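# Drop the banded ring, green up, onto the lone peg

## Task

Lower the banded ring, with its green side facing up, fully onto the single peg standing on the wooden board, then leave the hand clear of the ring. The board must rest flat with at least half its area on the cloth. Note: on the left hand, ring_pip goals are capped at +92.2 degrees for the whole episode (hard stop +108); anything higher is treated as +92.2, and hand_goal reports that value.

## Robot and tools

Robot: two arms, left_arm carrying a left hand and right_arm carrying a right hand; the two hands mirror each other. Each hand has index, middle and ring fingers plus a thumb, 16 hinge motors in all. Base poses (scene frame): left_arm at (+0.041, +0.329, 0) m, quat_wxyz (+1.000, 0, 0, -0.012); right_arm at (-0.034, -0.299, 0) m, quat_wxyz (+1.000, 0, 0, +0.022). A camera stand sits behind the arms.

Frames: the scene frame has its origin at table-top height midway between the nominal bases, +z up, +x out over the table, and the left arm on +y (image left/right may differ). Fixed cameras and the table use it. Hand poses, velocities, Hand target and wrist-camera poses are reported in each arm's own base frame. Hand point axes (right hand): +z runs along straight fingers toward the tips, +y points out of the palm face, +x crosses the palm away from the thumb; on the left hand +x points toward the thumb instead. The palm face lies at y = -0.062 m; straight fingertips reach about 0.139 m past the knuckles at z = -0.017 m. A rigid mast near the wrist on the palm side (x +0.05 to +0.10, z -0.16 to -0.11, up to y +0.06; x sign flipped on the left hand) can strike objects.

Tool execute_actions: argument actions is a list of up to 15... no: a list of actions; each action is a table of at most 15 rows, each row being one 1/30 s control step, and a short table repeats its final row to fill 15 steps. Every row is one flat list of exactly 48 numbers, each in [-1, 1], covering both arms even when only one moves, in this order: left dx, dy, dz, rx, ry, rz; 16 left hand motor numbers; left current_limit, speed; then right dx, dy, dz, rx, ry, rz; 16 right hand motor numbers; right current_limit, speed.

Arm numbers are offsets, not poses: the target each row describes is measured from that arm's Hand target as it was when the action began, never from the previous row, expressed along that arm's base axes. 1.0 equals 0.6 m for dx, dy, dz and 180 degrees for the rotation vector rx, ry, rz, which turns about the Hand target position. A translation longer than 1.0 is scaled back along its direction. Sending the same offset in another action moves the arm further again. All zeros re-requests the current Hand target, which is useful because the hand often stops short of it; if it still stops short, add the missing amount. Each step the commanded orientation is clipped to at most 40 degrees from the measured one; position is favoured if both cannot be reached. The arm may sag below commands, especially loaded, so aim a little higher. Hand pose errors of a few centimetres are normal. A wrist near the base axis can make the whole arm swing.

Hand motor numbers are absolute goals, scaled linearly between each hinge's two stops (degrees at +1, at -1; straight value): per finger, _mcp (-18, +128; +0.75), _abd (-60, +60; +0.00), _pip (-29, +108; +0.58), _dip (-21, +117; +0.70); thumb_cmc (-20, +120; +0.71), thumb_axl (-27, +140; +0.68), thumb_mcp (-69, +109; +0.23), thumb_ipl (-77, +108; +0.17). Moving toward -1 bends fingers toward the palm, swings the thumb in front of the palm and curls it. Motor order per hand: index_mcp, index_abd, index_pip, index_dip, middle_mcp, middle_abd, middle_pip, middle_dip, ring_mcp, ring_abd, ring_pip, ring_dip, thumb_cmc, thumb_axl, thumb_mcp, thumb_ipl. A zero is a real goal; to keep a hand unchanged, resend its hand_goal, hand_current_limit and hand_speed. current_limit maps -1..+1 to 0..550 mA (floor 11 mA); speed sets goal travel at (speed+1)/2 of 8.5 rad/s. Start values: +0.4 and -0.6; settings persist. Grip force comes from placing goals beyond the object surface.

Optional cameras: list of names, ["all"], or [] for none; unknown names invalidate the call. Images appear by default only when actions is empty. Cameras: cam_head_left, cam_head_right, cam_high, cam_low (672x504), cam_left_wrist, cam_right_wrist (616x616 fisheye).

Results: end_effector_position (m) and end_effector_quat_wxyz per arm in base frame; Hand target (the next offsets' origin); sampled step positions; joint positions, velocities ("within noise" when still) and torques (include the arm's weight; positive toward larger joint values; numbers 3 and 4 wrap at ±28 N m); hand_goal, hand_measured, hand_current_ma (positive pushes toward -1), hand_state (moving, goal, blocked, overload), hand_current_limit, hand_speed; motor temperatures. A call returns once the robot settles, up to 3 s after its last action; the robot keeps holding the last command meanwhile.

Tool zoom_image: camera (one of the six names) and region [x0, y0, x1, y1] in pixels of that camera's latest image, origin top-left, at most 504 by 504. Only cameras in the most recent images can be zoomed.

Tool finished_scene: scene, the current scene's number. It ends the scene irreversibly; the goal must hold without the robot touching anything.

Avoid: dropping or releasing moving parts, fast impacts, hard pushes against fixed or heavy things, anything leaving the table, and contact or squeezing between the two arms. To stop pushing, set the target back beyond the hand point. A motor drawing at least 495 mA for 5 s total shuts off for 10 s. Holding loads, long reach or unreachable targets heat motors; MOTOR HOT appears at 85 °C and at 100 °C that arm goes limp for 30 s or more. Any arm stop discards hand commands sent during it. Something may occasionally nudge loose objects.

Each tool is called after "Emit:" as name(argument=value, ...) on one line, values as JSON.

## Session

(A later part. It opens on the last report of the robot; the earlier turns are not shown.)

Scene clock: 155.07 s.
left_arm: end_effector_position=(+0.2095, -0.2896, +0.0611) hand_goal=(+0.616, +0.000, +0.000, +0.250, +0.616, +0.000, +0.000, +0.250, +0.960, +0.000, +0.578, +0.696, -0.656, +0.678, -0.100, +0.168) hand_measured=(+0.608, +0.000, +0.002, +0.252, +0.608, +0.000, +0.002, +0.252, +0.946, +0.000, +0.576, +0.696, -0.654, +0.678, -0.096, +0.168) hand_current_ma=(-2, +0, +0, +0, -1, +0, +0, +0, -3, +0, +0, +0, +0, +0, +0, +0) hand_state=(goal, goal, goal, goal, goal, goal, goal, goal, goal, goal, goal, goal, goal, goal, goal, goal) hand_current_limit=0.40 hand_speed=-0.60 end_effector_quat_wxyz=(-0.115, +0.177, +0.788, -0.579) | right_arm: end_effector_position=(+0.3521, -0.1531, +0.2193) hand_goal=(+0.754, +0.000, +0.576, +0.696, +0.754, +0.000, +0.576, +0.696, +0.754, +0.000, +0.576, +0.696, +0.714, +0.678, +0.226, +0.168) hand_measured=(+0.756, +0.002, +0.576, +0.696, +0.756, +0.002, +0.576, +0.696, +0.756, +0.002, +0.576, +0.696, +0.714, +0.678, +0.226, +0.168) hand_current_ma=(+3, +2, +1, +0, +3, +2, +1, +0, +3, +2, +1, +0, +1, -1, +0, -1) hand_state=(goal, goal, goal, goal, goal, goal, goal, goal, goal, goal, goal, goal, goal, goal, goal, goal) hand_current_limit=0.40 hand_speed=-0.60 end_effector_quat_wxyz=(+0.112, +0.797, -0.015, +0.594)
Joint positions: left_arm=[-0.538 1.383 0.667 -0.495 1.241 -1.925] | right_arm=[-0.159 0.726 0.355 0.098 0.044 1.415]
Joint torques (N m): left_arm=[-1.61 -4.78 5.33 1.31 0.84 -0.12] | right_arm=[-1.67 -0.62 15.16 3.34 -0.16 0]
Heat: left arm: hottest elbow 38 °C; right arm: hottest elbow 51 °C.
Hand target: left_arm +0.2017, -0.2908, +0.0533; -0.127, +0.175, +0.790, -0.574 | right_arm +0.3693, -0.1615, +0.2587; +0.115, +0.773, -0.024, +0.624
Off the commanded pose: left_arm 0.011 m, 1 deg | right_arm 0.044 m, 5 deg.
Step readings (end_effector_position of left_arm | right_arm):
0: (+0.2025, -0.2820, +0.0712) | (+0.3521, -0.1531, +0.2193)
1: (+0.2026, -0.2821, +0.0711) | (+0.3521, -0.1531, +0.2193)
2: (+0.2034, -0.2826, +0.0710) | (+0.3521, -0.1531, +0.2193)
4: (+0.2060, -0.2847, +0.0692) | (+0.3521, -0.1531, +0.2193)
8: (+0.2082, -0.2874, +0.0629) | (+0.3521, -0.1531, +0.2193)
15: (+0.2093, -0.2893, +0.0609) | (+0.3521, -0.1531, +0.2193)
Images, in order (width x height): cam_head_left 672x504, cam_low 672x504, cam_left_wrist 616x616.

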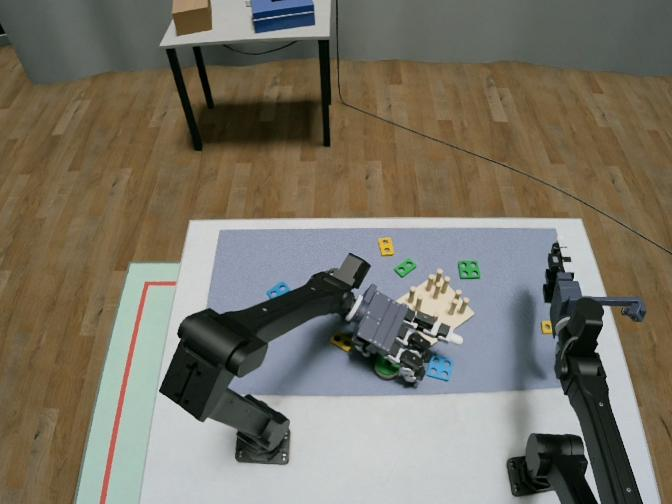

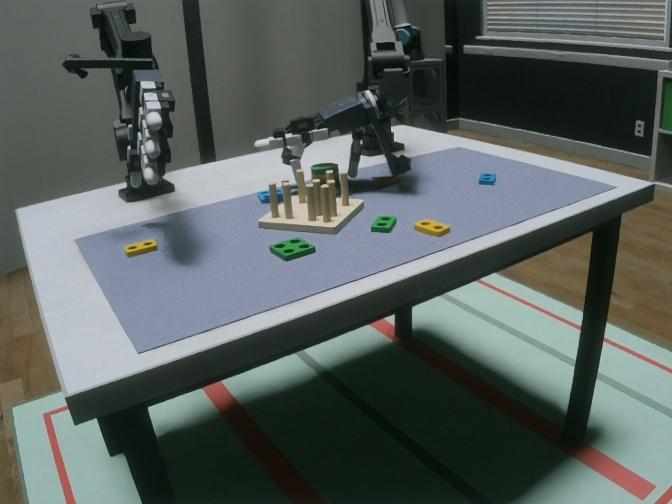

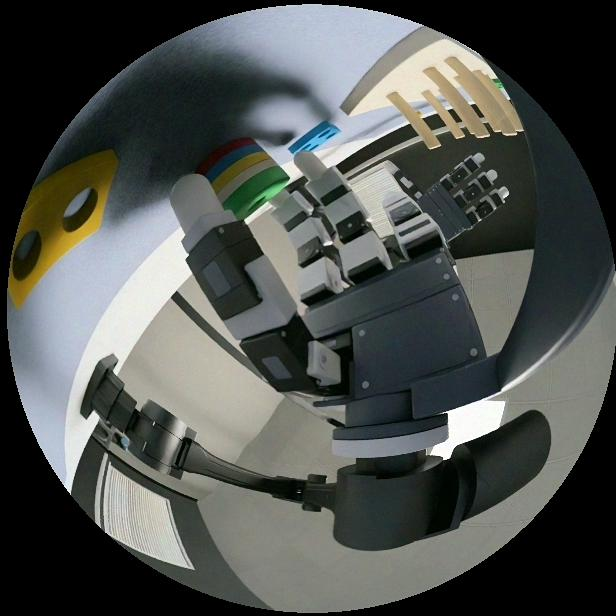

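Emit:
execute_actions(actions=[[[-0.011,0,0,0,0,0,0.616,0,-0.1,0.24,0.616,0,-0.1,0.24,0.959,0,0.577,0.696,-0.657,0.677,-0.15,0.168,0.4,-0.6,0,0,0,0,0,0,0.754,0,0.576,0.696,0.754,0,0.576,0.696,0.754,0,0.576,0.696,0.714,0.678,0.226,0.168,0.4,-0.6]]], cameras=["cam_head_left","cam_low","cam_left_wrist"])

Emit:
zoom_image(camera="cam_head_left", region=[330, 290, 450, 410])

Emit:
zoom_image(camera="cam_low", region=[250, 80, 400, 200])

Scene clock: 161.17 s.
left_arm: end_effector_position=(+0.2020, -0.2896, +0.0560) hand_goal=(+0.616, +0.000, -0.100, +0.240, +0.616, +0.000, -0.100, +0.240, +0.960, +0.000, +0.578, +0.696, -0.656, +0.678, -0.150, +0.168) hand_measured=(+0.608, +0.000, -0.098, +0.242, +0.608, +0.000, -0.098, +0.242, +0.946, +0.000, +0.576, +0.696, -0.654, +0.678, -0.146, +0.168) hand_current_ma=(-2, +0, +0, +0, -1, +0, +0, +0, -3, +0, +0, +0, +0, +0, +0, +0) hand_state=(goal, goal, goal, goal, goal, goal, goal, goal, goal, goal, goal, goal, goal, goal, goal, goal) hand_current_limit=0.40 hand_speed=-0.60 end_effector_quat_wxyz=(-0.122, +0.173, +0.789, -0.577) | right_arm: end_effector_position=(+0.3521, -0.1531, +0.2193) hand_goal=(+0.754, +0.000, +0.576, +0.696, +0.754, +0.000, +0.576, +0.696, +0.754, +0.000, +0.576, +0.696, +0.714, +0.678, +0.226, +0.168) hand_measured=(+0.756, +0.002, +0.576, +0.696, +0.756, +0.002, +0.576, +0.696, +0.756, +0.002, +0.576, +0.696, +0.714, +0.678, +0.226, +0.168) hand_current_ma=(+3, +2, +1, +0, +3, +2, +1, +0, +3, +2, +1, +0, +1, -1, +0, -1) hand_state=(goal, goal, goal, goal, goal, goal, goal, goal, goal, goal, goal, goal, goal, goal, goal, goal) hand_current_limit=0.40 hand_speed=-0.60 end_effector_quat_wxyz=(+0.112, +0.797, -0.015, +0.594)
Joint positions: left_arm=[-0.55 1.383 0.647 -0.462 1.237 -1.956] | right_arm=[-0.159 0.726 0.355 0.098 0.044 1.415]
Joint torques (N m): left_arm=[-1.61 -5.89 5.15 1.29 0.83 -0.12] | right_arm=[-1.73 -0.56 15.17 3.36 -0.15 0]
Heat: left arm: hottest elbow 37 °C; right arm: hottest elbow 52 °C.
Hand target: left_arm +0.1950, -0.2908, +0.0532; -0.127, +0.175, +0.790, -0.574 | right_arm +0.3693, -0.1615, +0.2587; +0.115, +0.773, -0.024, +0.624
Off the commanded pose: left_arm 0.007 m, 1 deg | right_arm 0.044 m, 5 deg.
Step readings (end_effector_position of left_arm | right_arm):
0: (+0.2094, -0.2896, +0.0611) | (+0.3521, -0.1531, +0.2193)
1: (+0.2094, -0.2897, +0.0611) | (+0.3521, -0.1531, +0.2193)
2: (+0.2091, -0.2896, +0.0608) | (+0.3521, -0.1531, +0.2193)
4: (+0.2082, -0.2898, +0.0596) | (+0.3521, -0.1531, +0.2193)
8: (+0.2033, -0.2893, +0.0566) | (+0.3521, -0.1531, +0.2193)
15: (+0.2020, -0.2896, +0.0559) | (+0.3521, -0.1531, +0.2193)
Images, in order (width x height): cam_head_left 672x504, cam_low 672x504, cam_left_wrist 616x616.

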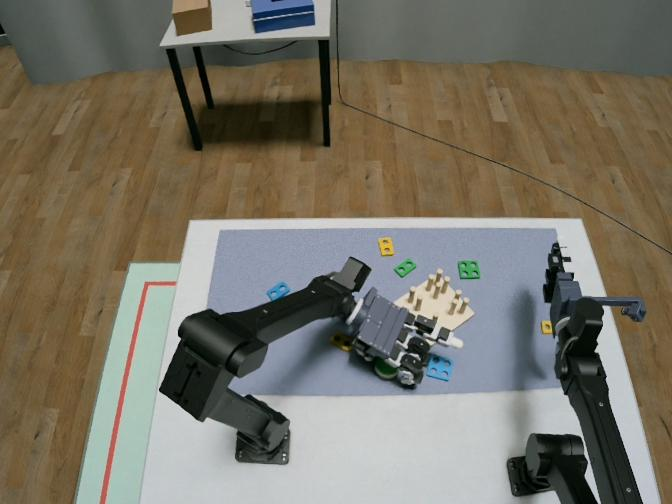

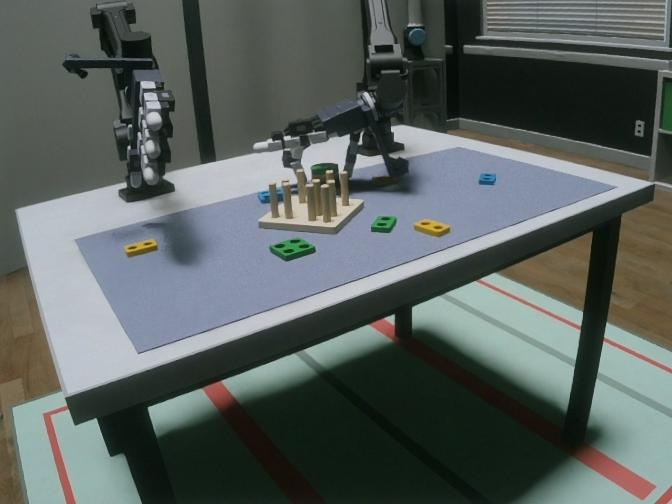

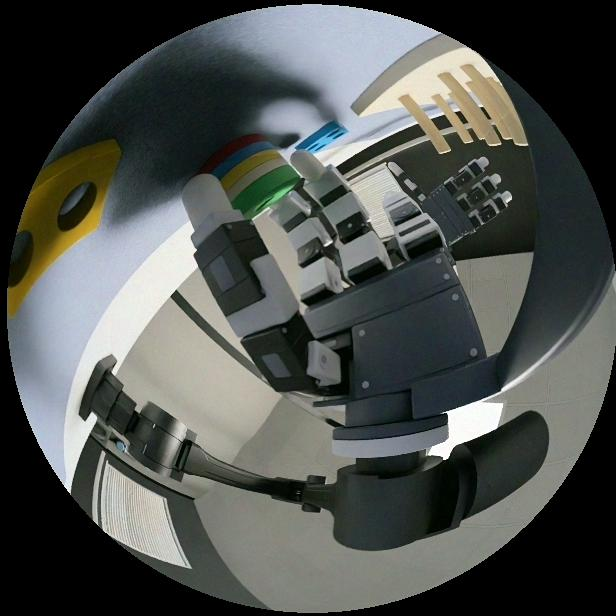

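Scaled by 4.200 from the camera's 672x504 image, which has a finer 960x720 frame.

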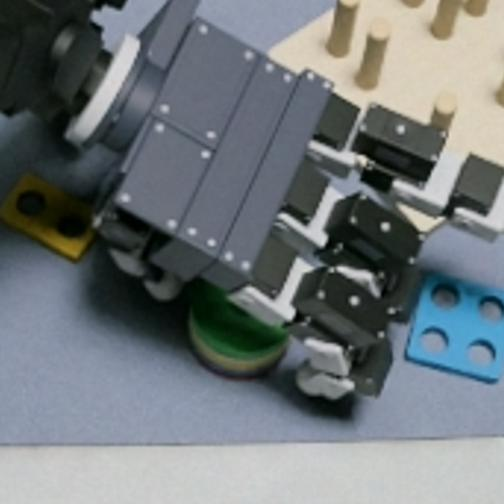

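Scaled by 3.360 from the camera's 672x504 image, which has a finer 960x720 frame.

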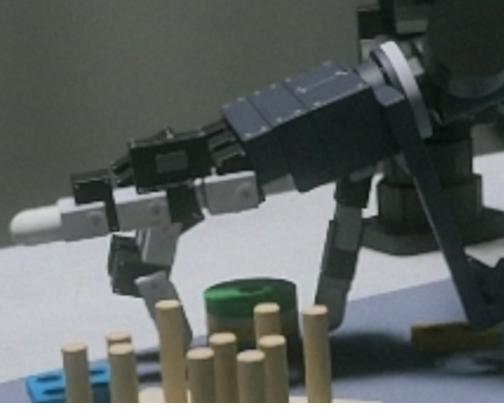

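Emit:
execute_actions(actions=[[[0.0,0,0.014,0,0,0,0.616,0,-0.2,0.23,0.616,0,-0.2,0.23,0.959,0,0.577,0.696,-0.657,0.677,-0.18,0.168,0.4,-0.7,0,0,0,0,0,0,0.754,0,0.576,0.696,0.754,0,0.576,0.696,0.754,0,0.576,0.696,0.714,0.678,0.226,0.168,0.4,-0.6]]], cameras=["cam_head_left","cam_left_wrist"])

Emit:
zoom_image(camera="cam_head_left", region=[330, 290, 450, 410])

Scene clock: 165.93 s.
left_arm: end_effector_position=(+0.2018, -0.2895, +0.0605) hand_goal=(+0.616, +0.000, -0.200, +0.230, +0.616, +0.000, -0.200, +0.230, +0.960, +0.000, +0.578, +0.696, -0.656, +0.678, -0.180, +0.168) hand_measured=(+0.608, +0.000, -0.198, +0.232, +0.608, +0.000, -0.198, +0.232, +0.946, +0.000, +0.576, +0.696, -0.654, +0.678, -0.176, +0.168) hand_current_ma=(-2, +0, +0, +0, -1, +0, +0, +0, -3, +0, +0, +0, +0, +0, +1, +0) hand_state=(goal, goal, goal, goal, goal, goal, goal, goal, goal, goal, goal, goal, goal, goal, goal, goal) hand_current_limit=0.40 hand_speed=-0.70 end_effector_quat_wxyz=(-0.119, +0.174, +0.788, -0.578) | right_arm: end_effector_position=(+0.3521, -0.1531, +0.2193) hand_goal=(+0.754, +0.000, +0.576, +0.696, +0.754, +0.000, +0.576, +0.696, +0.754, +0.000, +0.576, +0.696, +0.714, +0.678, +0.226, +0.168) hand_measured=(+0.756, +0.002, +0.576, +0.696, +0.756, +0.002, +0.576, +0.696, +0.756, +0.002, +0.576, +0.696, +0.714, +0.678, +0.226, +0.168) hand_current_ma=(+3, +2, +1, +0, +3, +2, +1, +0, +3, +2, +1, +0, +1, -1, +0, -1) hand_state=(goal, goal, goal, goal, goal, goal, goal, goal, goal, goal, goal, goal, goal, goal, goal, goal) hand_current_limit=0.40 hand_speed=-0.60 end_effector_quat_wxyz=(+0.112, +0.797, -0.015, +0.594)
Joint positions: left_arm=[-0.55 1.367 0.647 -0.468 1.237 -1.959] | right_arm=[-0.159 0.726 0.355 0.098 0.044 1.415]
Joint torques (N m): left_arm=[-1.61 -6.07 5.93 0.49 0.83 -0.12] | right_arm=[-1.61 -0.62 15.15 3.36 -0.16 0]
Heat: left arm: hottest elbow 37 °C; right arm: hottest elbow 52 °C.
Hand target: left_arm +0.1949, -0.2908, +0.0615; -0.127, +0.175, +0.790, -0.574 | right_arm +0.3693, -0.1615, +0.2587; +0.115, +0.773, -0.024, +0.624
Off the commanded pose: left_arm 0.007 m, 1 deg | right_arm 0.044 m, 5 deg.
Step readings (end_effector_position of left_arm | right_arm):
0: (+0.2020, -0.2896, +0.0560) | (+0.3521, -0.1531, +0.2193)
1: (+0.2020, -0.2896, +0.0560) | (+0.3521, -0.1531, +0.2193)
2: (+0.2020, -0.2896, +0.0560) | (+0.3521, -0.1531, +0.2193)
4: (+0.2021, -0.2897, +0.0565) | (+0.3521, -0.1531, +0.2193)
8: (+0.2023, -0.2898, +0.0592) | (+0.3521, -0.1531, +0.2193)
15: (+0.2019, -0.2895, +0.0605) | (+0.3521, -0.1531, +0.2193)
Images, in order (width x height): cam_head_left 672x504, cam_left_wrist 616x616.

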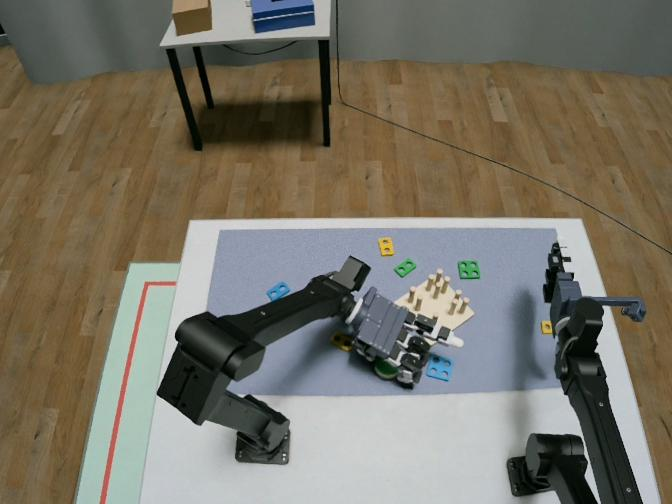

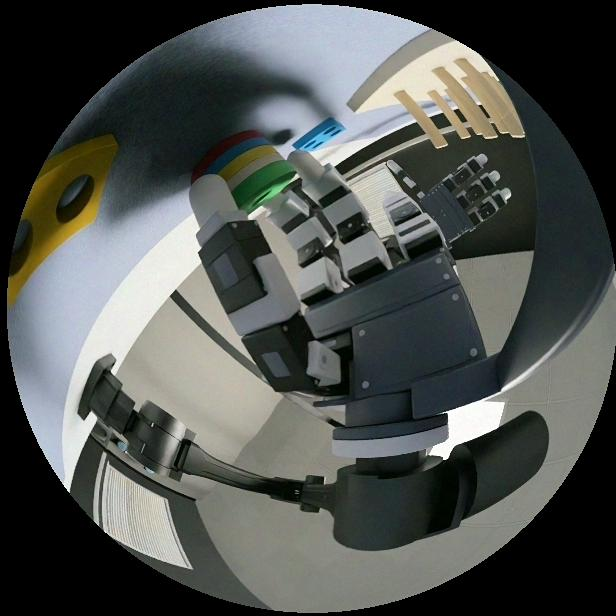

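Scaled by 4.200 from the camera's 672x504 image, which has a finer 960x720 frame.

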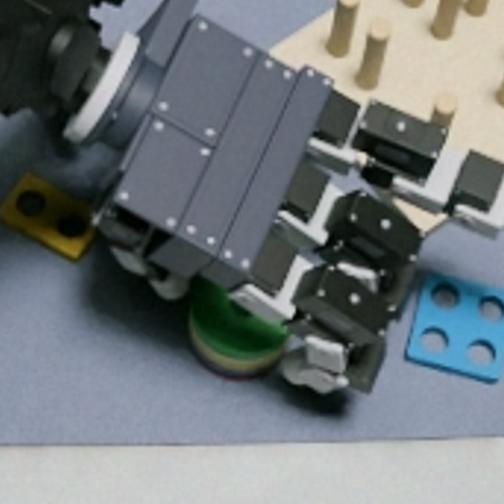

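Good. Close and grip.

Emit:
execute_actions(actions=[[[0,0,0,0,0,0,0.616,0,-0.3,0.22,0.616,0,-0.3,0.22,0.959,0,0.577,0.696,-0.657,0.677,-0.23,0.168,0.2,-0.75,0,0,0,0,0,0,0.754,0,0.576,0.696,0.754,0,0.576,0.696,0.754,0,0.576,0.696,0.714,0.678,0.226,0.168,0.4,-0.6]],[[0,0,0,0,0,0,0.55,0,-0.46,0.16,0.55,0,-0.46,0.16,0.959,0,0.577,0.696,-0.657,0.677,-0.40,0.1,0.2,-0.82,0,0,0,0,0,0,0.754,0,0.576,0.696,0.754,0,0.576,0.696,0.754,0,0.576,0.696,0.714,0.678,0.226,0.168,0.4,-0.6]]], cameras=["cam_head_left","cam_low","cam_left_wrist"])

Emit:
zoom_image(camera="cam_head_left", region=[330, 290, 450, 410])

Emit:
zoom_image(camera="cam_low", region=[250, 80, 400, 200])

Scene clock: 173.80 s.
left_arm: end_effector_position=(+0.2017, -0.2895, +0.0609) hand_goal=(+0.550, +0.000, -0.460, +0.160, +0.550, +0.000, -0.460, +0.160, +0.960, +0.000, +0.578, +0.696, -0.656, +0.678, -0.400, +0.100) hand_measured=(+0.630, +0.006, -0.324, +0.200, +0.602, -0.006, -0.374, +0.184, +0.946, +0.000, +0.576, +0.696, -0.652, +0.680, -0.214, +0.172) hand_current_ma=(+110, +0, +281, +25, +50, -1, +115, +10, -3, +0, +0, +0, +0, +0, +330, +144) hand_state=(blocked, goal, blocked, blocked, blocked, goal, blocked, blocked, goal, goal, goal, goal, goal, goal, blocked, blocked) hand_current_limit=0.20 hand_speed=-0.82 end_effector_quat_wxyz=(-0.119, +0.174, +0.789, -0.578) | right_arm: end_effector_position=(+0.3521, -0.1531, +0.2193) hand_goal=(+0.754, +0.000, +0.576, +0.696, +0.754, +0.000, +0.576, +0.696, +0.754, +0.000, +0.576, +0.696, +0.714, +0.678, +0.226, +0.168) hand_measured=(+0.756, +0.002, +0.576, +0.696, +0.756, +0.002, +0.576, +0.696, +0.756, +0.002, +0.576, +0.696, +0.714, +0.678, +0.226, +0.168) hand_current_ma=(+3, +2, +1, +0, +3, +2, +1, +0, +3, +2, +1, +0, +1, -1, +0, -1) hand_state=(goal, goal, goal, goal, goal, goal, goal, goal, goal, goal, goal, goal, goal, goal, goal, goal) hand_current_limit=0.40 hand_speed=-0.60 end_effector_quat_wxyz=(+0.112, +0.797, -0.015, +0.594)
Joint positions: left_arm=[-0.55 1.366 0.647 -0.468 1.236 -1.961] | right_arm=[-0.159 0.726 0.355 0.098 0.044 1.415]
Joint torques (N m): left_arm=[-1.55 -6.07 5.94 0.51 0.85 -0.11] | right_arm=[-1.73 -0.56 15.15 3.37 -0.15 0]
Heat: left arm: hottest elbow 37 °C; right arm: hottest elbow 52 °C.
Hand target: left_arm +0.1950, -0.2908, +0.0616; -0.127, +0.175, +0.790, -0.574 | right_arm +0.3693, -0.1615, +0.2587; +0.115, +0.773, -0.024, +0.624
Off the commanded pose: left_arm 0.007 m, 1 deg | right_arm 0.044 m, 5 deg.
Step readings (end_effector_position of left_arm | right_arm):
0: (+0.2018, -0.2895, +0.0605) | (+0.3521, -0.1531, +0.2193)
1: (+0.2018, -0.2895, +0.0605) | (+0.3521, -0.1531, +0.2193)
2: (+0.2018, -0.2895, +0.0605) | (+0.3521, -0.1531, +0.2193)
4: (+0.2018, -0.2894, +0.0605) | (+0.3521, -0.1531, +0.2193)
8: (+0.2018, -0.2894, +0.0604) | (+0.3521, -0.1531, +0.2193)
15: (+0.2018, -0.2894, +0.0604) | (+0.3521, -0.1531, +0.2193)
16: (+0.2018, -0.2894, +0.0604) | (+0.3521, -0.1531, +0.2193)
17: (+0.2018, -0.2894, +0.0604) | (+0.3521, -0.1531, +0.2193)
19: (+0.2018, -0.2894, +0.0604) | (+0.3521, -0.1531, +0.2193)
23: (+0.2017, -0.2895, +0.0608) | (+0.3521, -0.1531, +0.2193)
30: (+0.2017, -0.2895, +0.0609) | (+0.3521, -0.1531, +0.2193)
Images, in order (width x height): cam_head_left 672x504, cam_low 672x504, cam_left_wrist 616x616.

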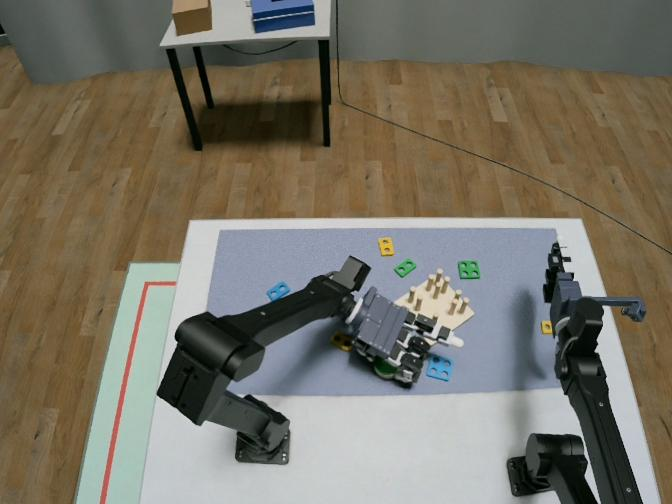

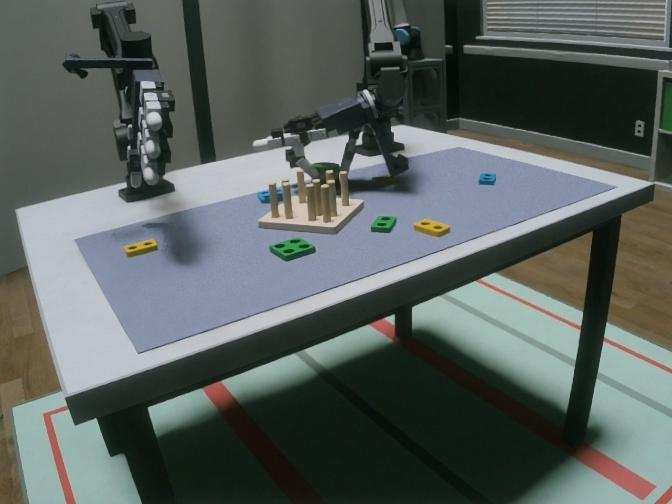

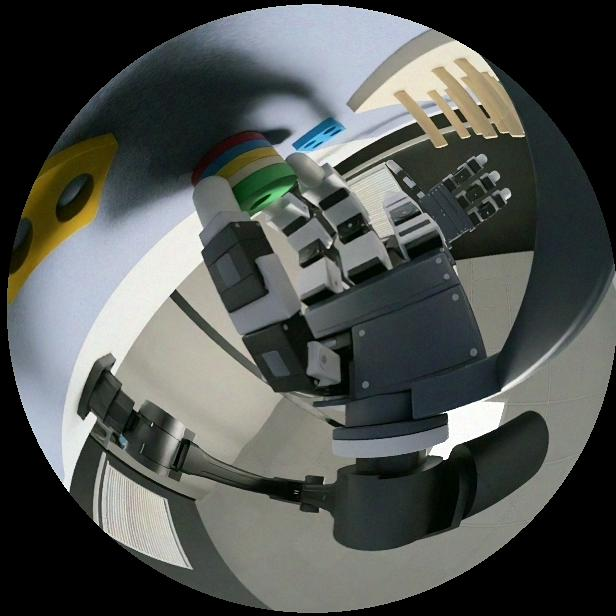

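Scaled by 4.200 from the camera's 672x504 image, which has a finer 960x720 frame.

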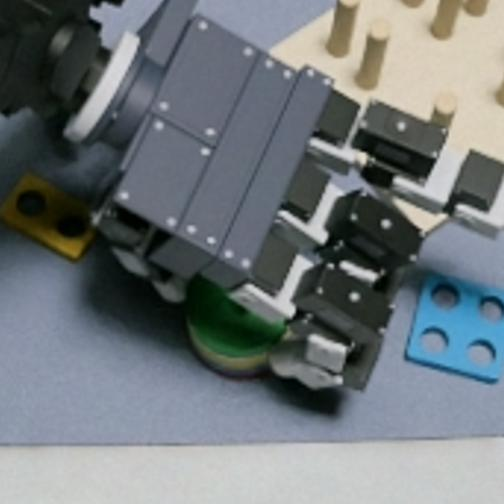

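Scaled by 3.360 from the camera's 672x504 image, which has a finer 960x720 frame.

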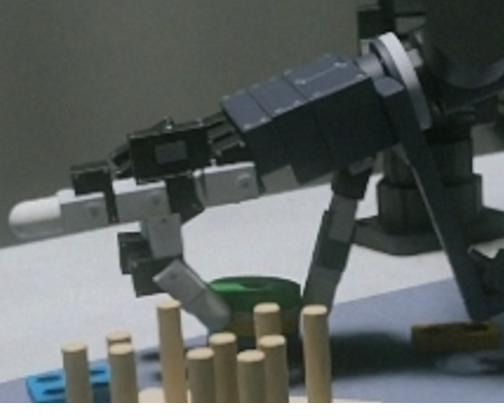

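Emit:
execute_actions(actions=[[[0,0,0.06,0,0,0,0.55,0,-0.46,0.16,0.55,0,-0.46,0.16,0.959,0,0.577,0.696,-0.657,0.677,-0.40,0.1,0.2,-0.85,0,0,0,0,0,0,0.754,0,0.576,0.696,0.754,0,0.576,0.696,0.754,0,0.576,0.696,0.714,0.678,0.226,0.168,0.4,-0.6]],[[0.01,-0.01,0.09,0,0,0,0.55,0,-0.46,0.16,0.55,0,-0.46,0.16,0.959,0,0.577,0.696,-0.657,0.677,-0.40,0.1,0.2,-0.85,0,0,0,0,0,0,0.754,0,0.576,0.696,0.754,0,0.576,0.696,0.754,0,0.576,0.696,0.714,0.678,0.226,0.168,0.4,-0.6]]], cameras=["cam_head_left","cam_high","cam_low","cam_left_wrist"])

Emit:
zoom_image(camera="cam_low", region=[240, 80, 390, 230])

Emit:
zoom_image(camera="cam_high", region=[200, 130, 330, 280])

Scene clock: 191.27 s.
left_arm: end_effector_position=(+0.1929, -0.2866, +0.1395) hand_goal=(+0.550, +0.000, -0.460, +0.160, +0.550, +0.000, -0.460, +0.160, +0.960, +0.000, +0.578, +0.696, -0.656, +0.678, -0.400, +0.100) hand_measured=(+0.630, +0.006, -0.324, +0.200, +0.604, -0.006, -0.378, +0.184, +0.946, +0.000, +0.576, +0.696, -0.648, +0.682, -0.214, +0.172) hand_current_ma=(+113, +0, +281, +25, +51, -1, +104, +10, -3, +0, +0, +0, +1, +1, +330, +144) hand_state=(blocked, goal, blocked, blocked, blocked, goal, blocked, blocked, goal, goal, goal, goal, goal, goal, blocked, blocked) hand_current_limit=0.20 hand_speed=-0.85 end_effector_quat_wxyz=(-0.132, +0.162, +0.793, -0.572) | right_arm: end_effector_position=(+0.3521, -0.1531, +0.2193) hand_goal=(+0.754, +0.000, +0.576, +0.696, +0.754, +0.000, +0.576, +0.696, +0.754, +0.000, +0.576, +0.696, +0.714, +0.678, +0.226, +0.168) hand_measured=(+0.756, +0.002, +0.576, +0.696, +0.756, +0.002, +0.576, +0.696, +0.756, +0.002, +0.576, +0.696, +0.714, +0.678, +0.226, +0.168) hand_current_ma=(+3, +2, +1, +0, +3, +2, +1, +0, +3, +2, +1, +0, +1, -1, +0, -1) hand_state=(goal, goal, goal, goal, goal, goal, goal, goal, goal, goal, goal, goal, goal, goal, goal, goal) hand_current_limit=0.40 hand_speed=-0.60 end_effector_quat_wxyz=(+0.112, +0.797, -0.015, +0.594)
Joint positions: left_arm=[-0.557 1.208 0.757 -0.743 1.231 -1.993] | right_arm=[-0.159 0.726 0.355 0.098 0.044 1.415]
Joint torques (N m): left_arm=[-1.44 -4.01 10.28 0.53 0.95 -0.01] | right_arm=[-1.73 -0.67 15.17 3.36 -0.16 0]
Heat: left arm: hottest elbow 36 °C; right arm: hottest elbow 53 °C.
Hand target: left_arm +0.2011, -0.2968, +0.1516; -0.127, +0.175, +0.790, -0.574 | right_arm +0.3693, -0.1615, +0.2587; +0.115, +0.773, -0.024, +0.624
Off the commanded pose: left_arm 0.018 m, 2 deg | right_arm 0.044 m, 5 deg.
Step readings (end_effector_position of left_arm | right_arm):
0: (+0.2017, -0.2895, +0.0609) | (+0.3521, -0.1531, +0.2193)
1: (+0.2015, -0.2894, +0.0610) | (+0.3521, -0.1531, +0.2193)
2: (+0.2004, -0.2886, +0.0616) | (+0.3521, -0.1531, +0.2193)
4: (+0.1959, -0.2856, +0.0656) | (+0.3521, -0.1531, +0.2193)
8: (+0.1900, -0.2824, +0.0781) | (+0.3521, -0.1531, +0.2193)
15: (+0.1852, -0.2794, +0.0825) | (+0.3521, -0.1531, +0.2193)
16: (+0.1851, -0.2793, +0.0828) | (+0.3521, -0.1531, +0.2193)
17: (+0.1844, -0.2789, +0.0843) | (+0.3521, -0.1531, +0.2193)
19: (+0.1836, -0.2790, +0.0924) | (+0.3521, -0.1531, +0.2193)
23: (+0.1899, -0.2848, +0.1207) | (+0.3521, -0.1531, +0.2193)
30: (+0.1952, -0.2880, +0.1397) | (+0.3521, -0.1531, +0.2193)
Images, in order (width x height): cam_head_left 672x504, cam_high 672x504, cam_low 672x504, cam_left_wrist 616x616.

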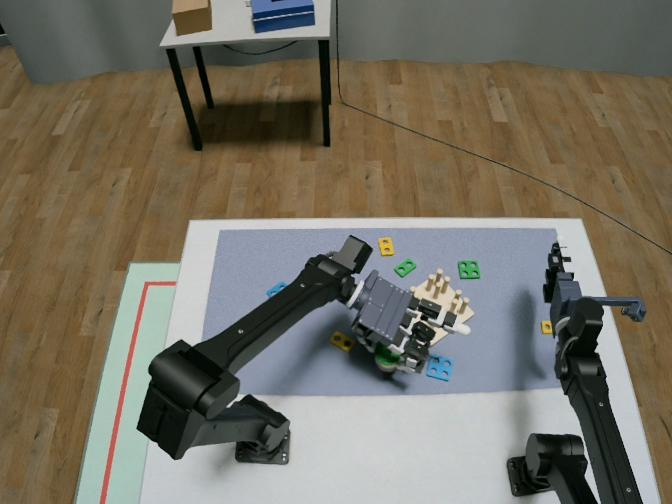

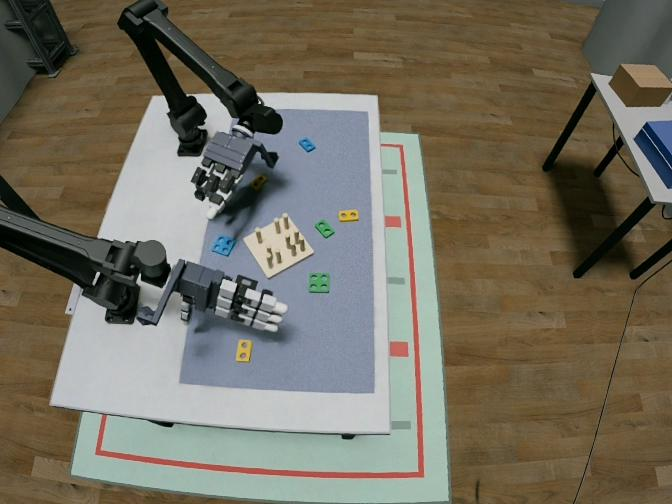

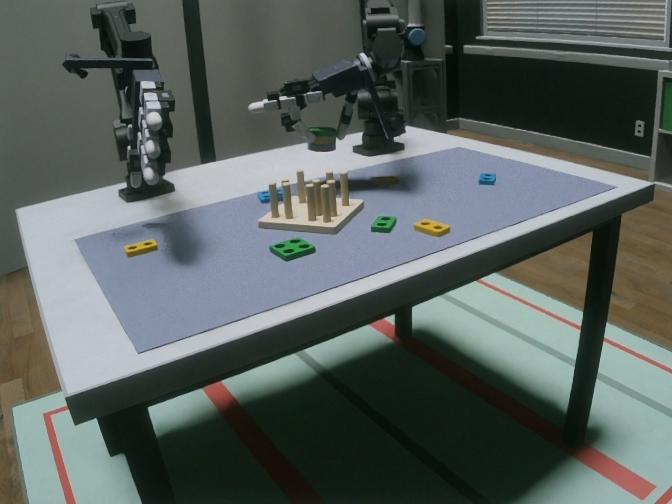

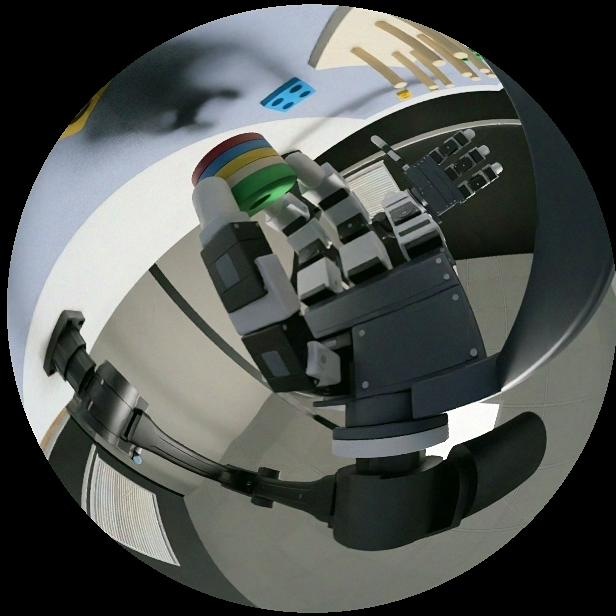

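Scaled by 3.360 from the camera's 672x504 image, which has a finer 960x720 frame.

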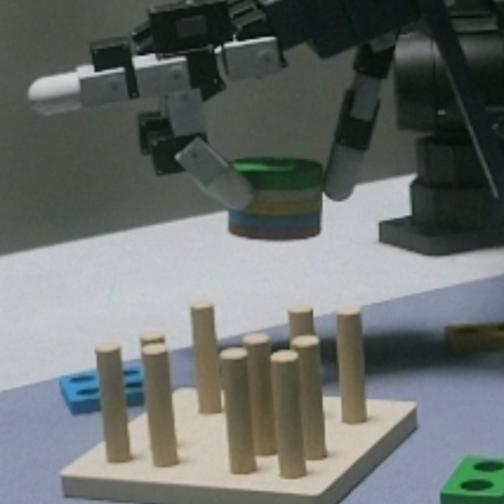

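Scaled by 3.360 from the camera's 672x504 image, which has a finer 960x720 frame.

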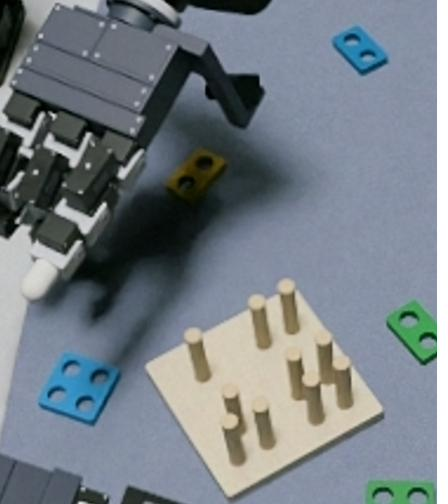

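Emit:
execute_actions(actions=[[[0.04,-0.04,0.045,-0.0067,0.0031,-0.0043,0.55,0,-0.46,0.16,0.55,0,-0.46,0.16,0.959,0,0.577,0.696,-0.657,0.677,-0.40,0.1,0.2,-0.85,0,0,0,0,0,0,0.754,0,0.576,0.696,0.754,0,0.576,0.696,0.754,0,0.576,0.696,0.714,0.678,0.226,0.168,0.4,-0.6]],[[0.0667,-0.0617,0.015,-0.0067,0.0031,-0.0043,0.55,0,-0.46,0.16,0.55,0,-0.46,0.16,0.959,0,0.577,0.696,-0.657,0.677,-0.40,0.1,0.2,-0.85,0,0,0,0,0,0,0.754,0,0.576,0.696,0.754,0,0.576,0.696,0.754,0,0.576,0.696,0.714,0.678,0.226,0.168,0.4,-0.6]],[[0.0667,-0.0617,0,-0.0067,0.0031,-0.0043,0.55,0,-0.46,0.16,0.55,0,-0.46,0.16,0.959,0,0.577,0.696,-0.657,0.677,-0.40,0.1,0.2,-0.85,0,0,0,0,0,0,0.754,0,0.576,0.696,0.754,0,0.576,0.696,0.754,0,0.576,0.696,0.714,0.678,0.226,0.168,0.4,-0.6]]], cameras=["cam_head_left","cam_high","cam_low","cam_left_wrist"])

Emit:
zoom_image(camera="cam_low", region=[240, 90, 390, 240])

Emit:
zoom_image(camera="cam_head_left", region=[370, 240, 490, 360])

Scene clock: 206.30 s.
left_arm: end_effector_position=(+0.2968, -0.3793, +0.1751) hand_goal=(+0.550, +0.000, -0.460, +0.160, +0.550, +0.000, -0.460, +0.160, +0.960, +0.000, +0.578, +0.696, -0.656, +0.678, -0.400, +0.100) hand_measured=(+0.630, +0.006, -0.324, +0.200, +0.604, -0.006, -0.380, +0.184, +0.946, +0.000, +0.576, +0.696, -0.646, +0.684, -0.214, +0.172) hand_current_ma=(+114, +1, +281, +25, +51, -1, +98, +10, -3, +0, +0, +0, +2, +1, +330, +144) hand_state=(blocked, goal, blocked, blocked, blocked, goal, blocked, blocked, goal, goal, goal, goal, goal, goal, blocked, blocked) hand_current_limit=0.20 hand_speed=-0.85 end_effector_quat_wxyz=(-0.149, +0.174, +0.771, -0.594) | right_arm: end_effector_position=(+0.3521, -0.1531, +0.2193) hand_goal=(+0.754, +0.000, +0.576, +0.696, +0.754, +0.000, +0.576, +0.696, +0.754, +0.000, +0.576, +0.696, +0.714, +0.678, +0.226, +0.168) hand_measured=(+0.756, +0.002, +0.576, +0.696, +0.756, +0.002, +0.576, +0.696, +0.756, +0.002, +0.576, +0.696, +0.714, +0.678, +0.226, +0.168) hand_current_ma=(+3, +2, +1, +0, +3, +2, +1, +0, +3, +2, +1, +0, +1, -1, +0, -1) hand_state=(goal, goal, goal, goal, goal, goal, goal, goal, goal, goal, goal, goal, goal, goal, goal, goal) hand_current_limit=0.40 hand_speed=-0.60 end_effector_quat_wxyz=(+0.112, +0.797, -0.015, +0.594)
Joint positions: left_arm=[-0.592 1.541 1.154 -0.736 1.29 -2.057] | right_arm=[-0.159 0.726 0.355 0.098 0.044 1.415]
Joint torques (N m): left_arm=[-1.61 -8.64 10.99 1.09 1.17 -0.15] | right_arm=[-1.73 -0.56 15.16 3.34 -0.15 0]
Heat: left arm: hottest elbow 39 °C; right arm: hottest elbow 53 °C.
Hand target: left_arm +0.3050, -0.3949, +0.1877; -0.144, +0.186, +0.766, -0.598 | right_arm +0.3693, -0.1615, +0.2587; +0.115, +0.773, -0.024, +0.624
Off the commanded pose: left_arm 0.022 m, 2 deg | right_arm 0.044 m, 5 deg.
Step readings (end_effector_position of left_arm | right_arm):
0: (+0.1929, -0.2866, +0.1395) | (+0.3521, -0.1531, +0.2193)
1: (+0.1930, -0.2867, +0.1397) | (+0.3521, -0.1531, +0.2193)
2: (+0.1934, -0.2872, +0.1405) | (+0.3521, -0.1531, +0.2193)
4: (+0.1977, -0.2911, +0.1456) | (+0.3521, -0.1531, +0.2193)
8: (+0.2141, -0.3038, +0.1608) | (+0.3521, -0.1531, +0.2193)
15: (+0.2197, -0.3091, +0.1678) | (+0.3521, -0.1531, +0.2193)
16: (+0.2195, -0.3093, +0.1672) | (+0.3521, -0.1531, +0.2193)
17: (+0.2202, -0.3107, +0.1674) | (+0.3521, -0.1531, +0.2193)
19: (+0.2274, -0.3179, +0.1693) | (+0.3521, -0.1531, +0.2193)
23: (+0.2494, -0.3354, +0.1726) | (+0.3521, -0.1531, +0.2193)
30: (+0.2560, -0.3417, +0.1732) | (+0.3521, -0.1531, +0.2193)
31: (+0.2561, -0.3424, +0.1736) | (+0.3521, -0.1531, +0.2193)
32: (+0.2571, -0.3441, +0.1747) | (+0.3521, -0.1531, +0.2193)
34: (+0.2656, -0.3525, +0.1777) | (+0.3521, -0.1531, +0.2193)
38: (+0.2902, -0.3720, +0.1785) | (+0.3521, -0.1531, +0.2193)
45: (+0.2959, -0.3774, +0.1721) | (+0.3521, -0.1531, +0.2193)
Images, in order (width x height): cam_head_left 672x504, cam_high 672x504, cam_low 672x504, cam_left_wrist 616x616.

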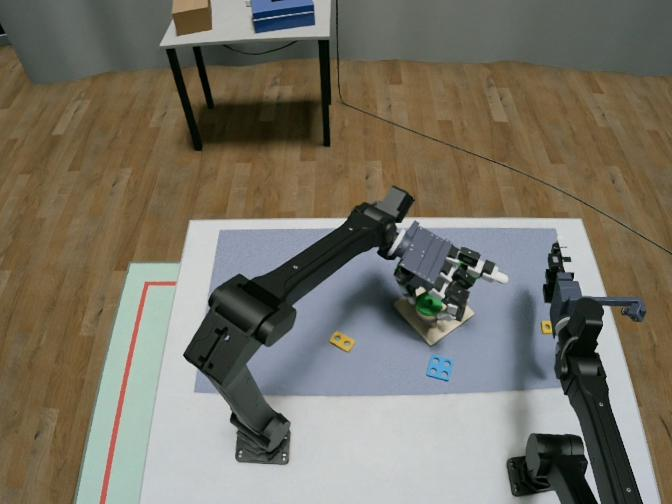

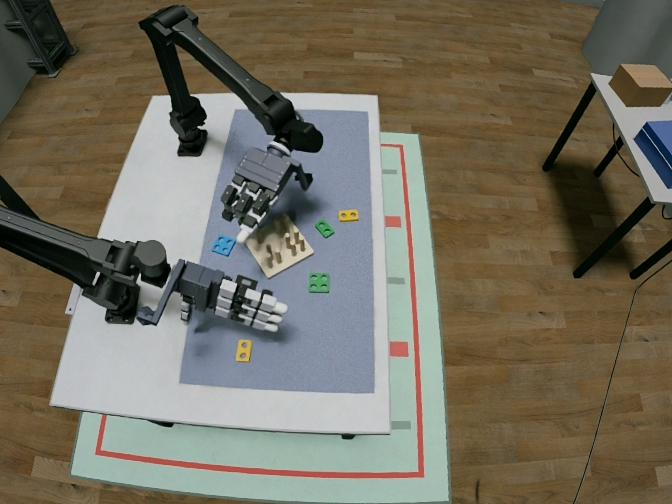

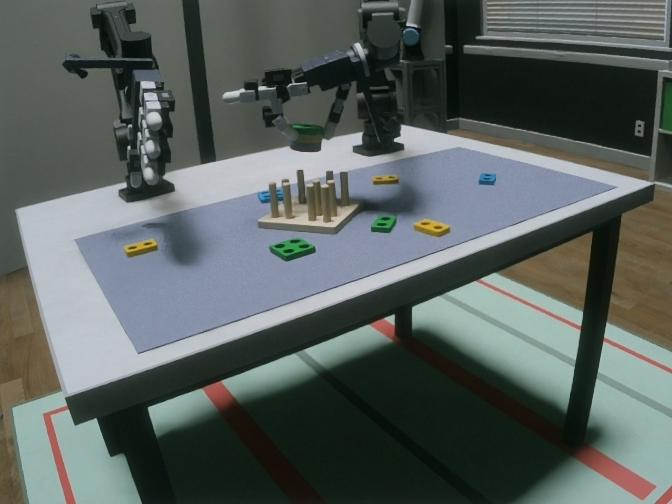

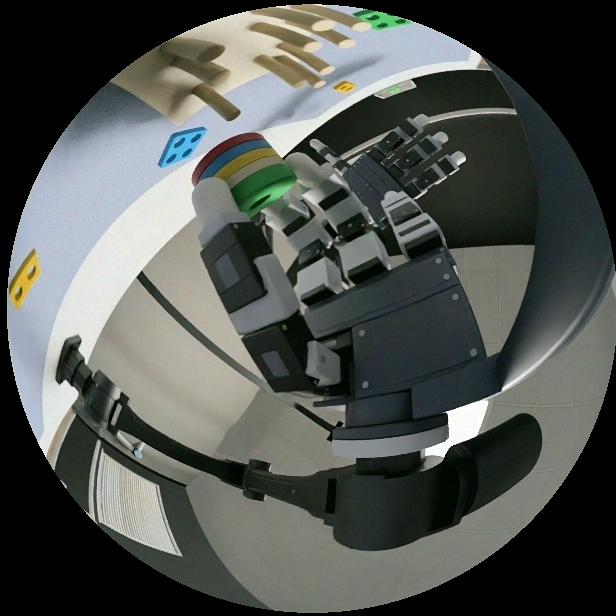

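Scaled by 3.360 from the camera's 672x504 image, which has a finer 960x720 frame.

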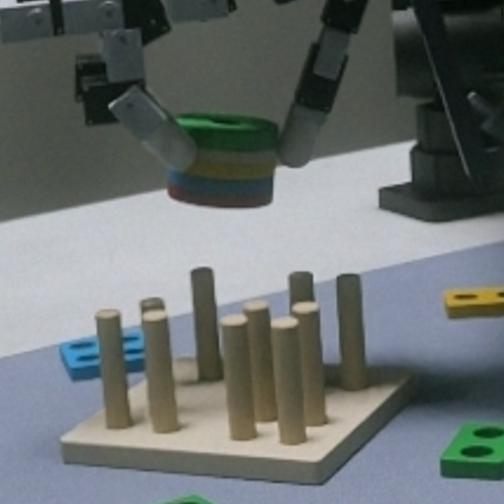

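Scaled by 4.200 from the camera's 672x504 image, which has a finer 960x720 frame.

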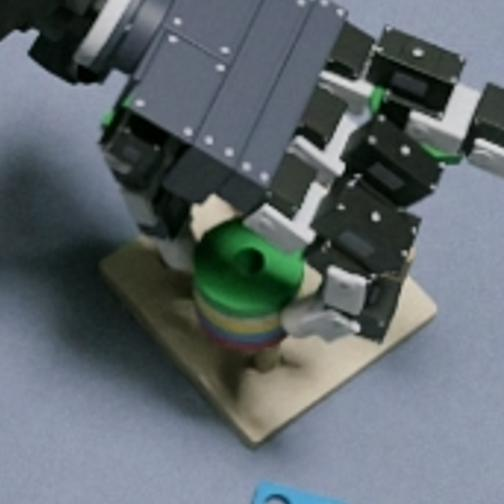

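Emit:
execute_actions(actions=[[[0.027,-0.035,-0.03,0.013,-0.006,0,0.55,0,-0.46,0.16,0.55,0,-0.46,0.16,0.959,0,0.577,0.696,-0.657,0.677,-0.40,0.1,0.2,-0.85,0,0,0,0,0,0,0.754,0,0.576,0.696,0.754,0,0.576,0.696,0.754,0,0.576,0.696,0.714,0.678,0.226,0.168,0.4,-0.6]]], cameras=["cam_head_left","cam_high","cam_low","cam_left_wrist"])

Emit:
zoom_image(camera="cam_low", region=[240, 90, 390, 240])

Emit:
zoom_image(camera="cam_head_left", region=[370, 240, 490, 360])

Scene clock: 226.10 s.
left_arm: end_effector_position=(+0.3112, -0.4005, +0.1580) hand_goal=(+0.550, +0.000, -0.460, +0.160, +0.550, +0.000, -0.460, +0.160, +0.960, +0.000, +0.578, +0.696, -0.656, +0.678, -0.400, +0.100) hand_measured=(+0.630, +0.006, -0.324, +0.200, +0.604, -0.006, -0.380, +0.184, +0.946, +0.000, +0.576, +0.696, -0.646, +0.684, -0.214, +0.172) hand_current_ma=(+114, +1, +281, +25, +51, -1, +98, +10, -3, +0, +0, +0, +2, +1, +330, +144) hand_state=(blocked, goal, blocked, blocked, blocked, goal, blocked, blocked, goal, goal, goal, goal, goal, goal, blocked, blocked) hand_current_limit=0.20 hand_speed=-0.85 end_effector_quat_wxyz=(-0.149, +0.178, +0.783, -0.578) | right_arm: end_effector_position=(+0.3521, -0.1531, +0.2193) hand_goal=(+0.754, +0.000, +0.576, +0.696, +0.754, +0.000, +0.576, +0.696, +0.754, +0.000, +0.576, +0.696, +0.714, +0.678, +0.226, +0.168) hand_measured=(+0.756, +0.002, +0.576, +0.696, +0.756, +0.002, +0.576, +0.696, +0.756, +0.002, +0.576, +0.696, +0.714, +0.678, +0.226, +0.168) hand_current_ma=(+3, +2, +1, +0, +3, +2, +1, +0, +3, +2, +1, +0, +1, -1, +0, -1) hand_state=(goal, goal, goal, goal, goal, goal, goal, goal, goal, goal, goal, goal, goal, goal, goal, goal) hand_current_limit=0.40 hand_speed=-0.60 end_effector_quat_wxyz=(+0.112, +0.797, -0.015, +0.594)
Joint positions: left_arm=[-0.621 1.618 1.214 -0.719 1.245 -2.069] | right_arm=[-0.159 0.726 0.355 0.098 0.044 1.415]
Joint torques (N m): left_arm=[-1.38 -9.7 10.97 1.21 0.88 -0.14] | right_arm=[-1.79 -0.62 15.16 3.36 -0.15 0]
Motor temperatures (°C): left_arm=[23 28 44 24 30 23] | right_arm=[27 27 53 25 22 25]
Heat: left arm: hottest elbow 44 °C; right arm: hottest elbow 53 °C.
Hand target: left_arm +0.3214, -0.4158, +0.1698; -0.141, +0.189, +0.779, -0.581 | right_arm +0.3693, -0.1615, +0.2587; +0.115, +0.773, -0.024, +0.624
Off the commanded pose: left_arm 0.022 m, 2 deg | right_arm 0.044 m, 5 deg.
Step readings (end_effector_position of left_arm | right_arm):
0: (+0.2967, -0.3793, +0.1751) | (+0.3521, -0.1531, +0.2193)
1: (+0.2969, -0.3794, +0.1750) | (+0.3521, -0.1531, +0.2193)
2: (+0.2978, -0.3798, +0.1747) | (+0.3521, -0.1531, +0.2193)
4: (+0.3027, -0.3840, +0.1722) | (+0.3521, -0.1531, +0.2193)
8: (+0.3106, -0.3962, +0.1648) | (+0.3521, -0.1531, +0.2193)
15: (+0.3098, -0.3996, +0.1561) | (+0.3521, -0.1531, +0.2193)
Images, in order (width x height): cam_head_left 672x504, cam_high 672x504, cam_low 672x504, cam_left_wrist 616x616.

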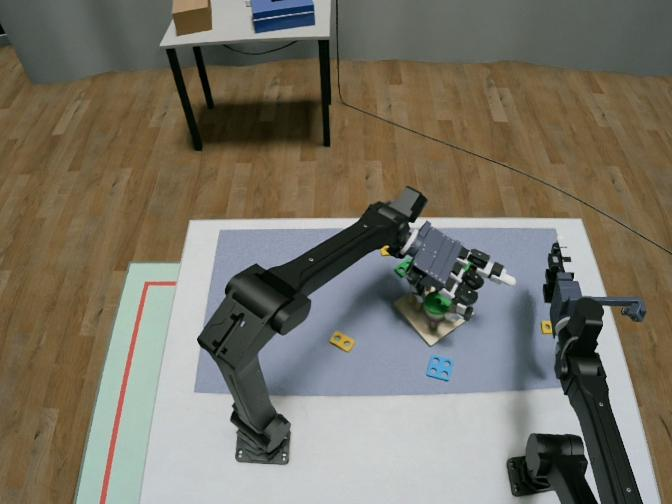

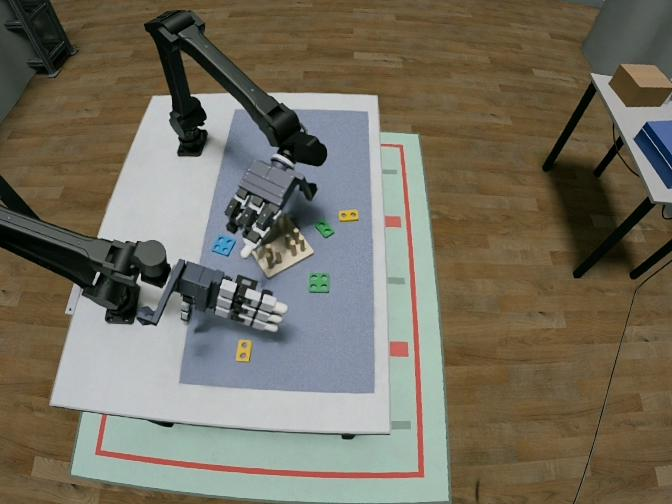

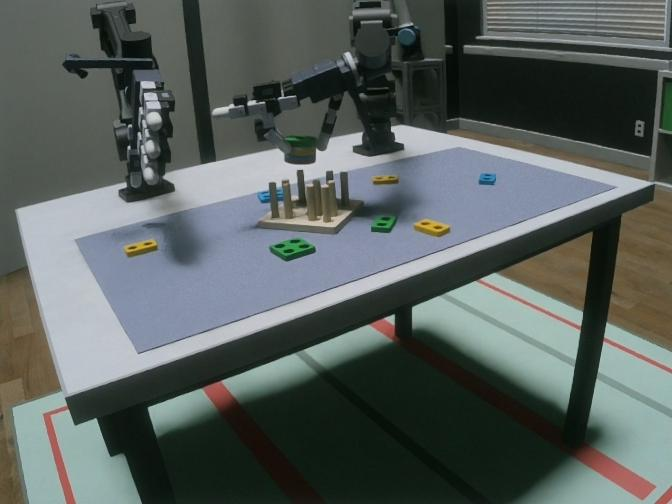

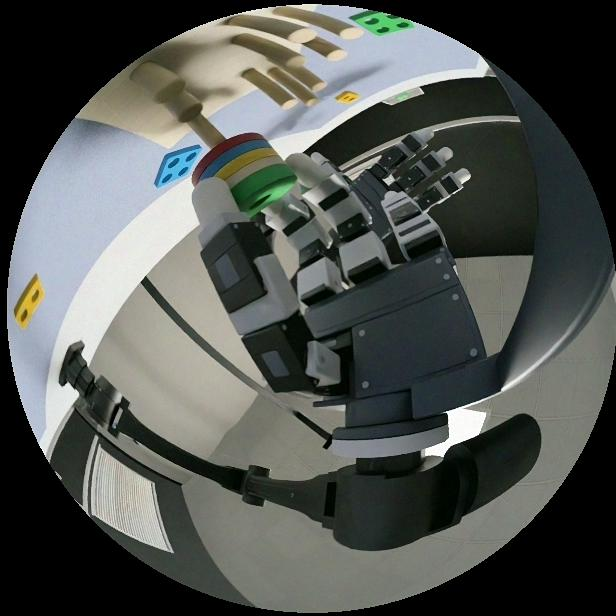

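Scaled by 3.360 from the camera's 672x504 image, which has a finer 960x720 frame.

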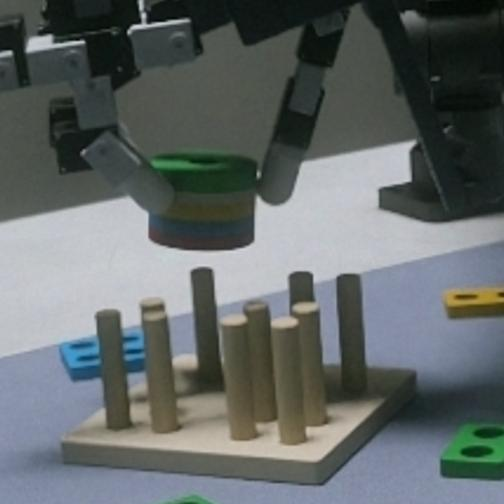

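Scaled by 4.200 from the camera's 672x504 image, which has a finer 960x720 frame.

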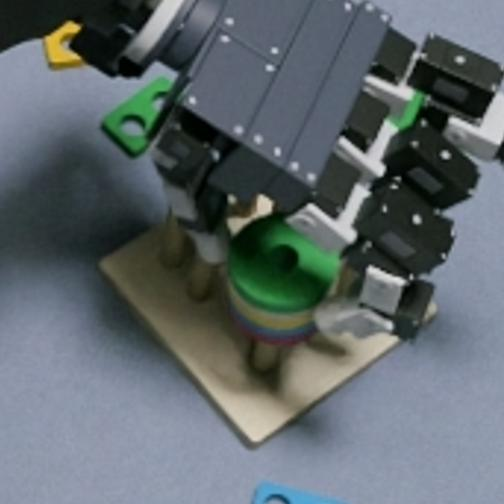

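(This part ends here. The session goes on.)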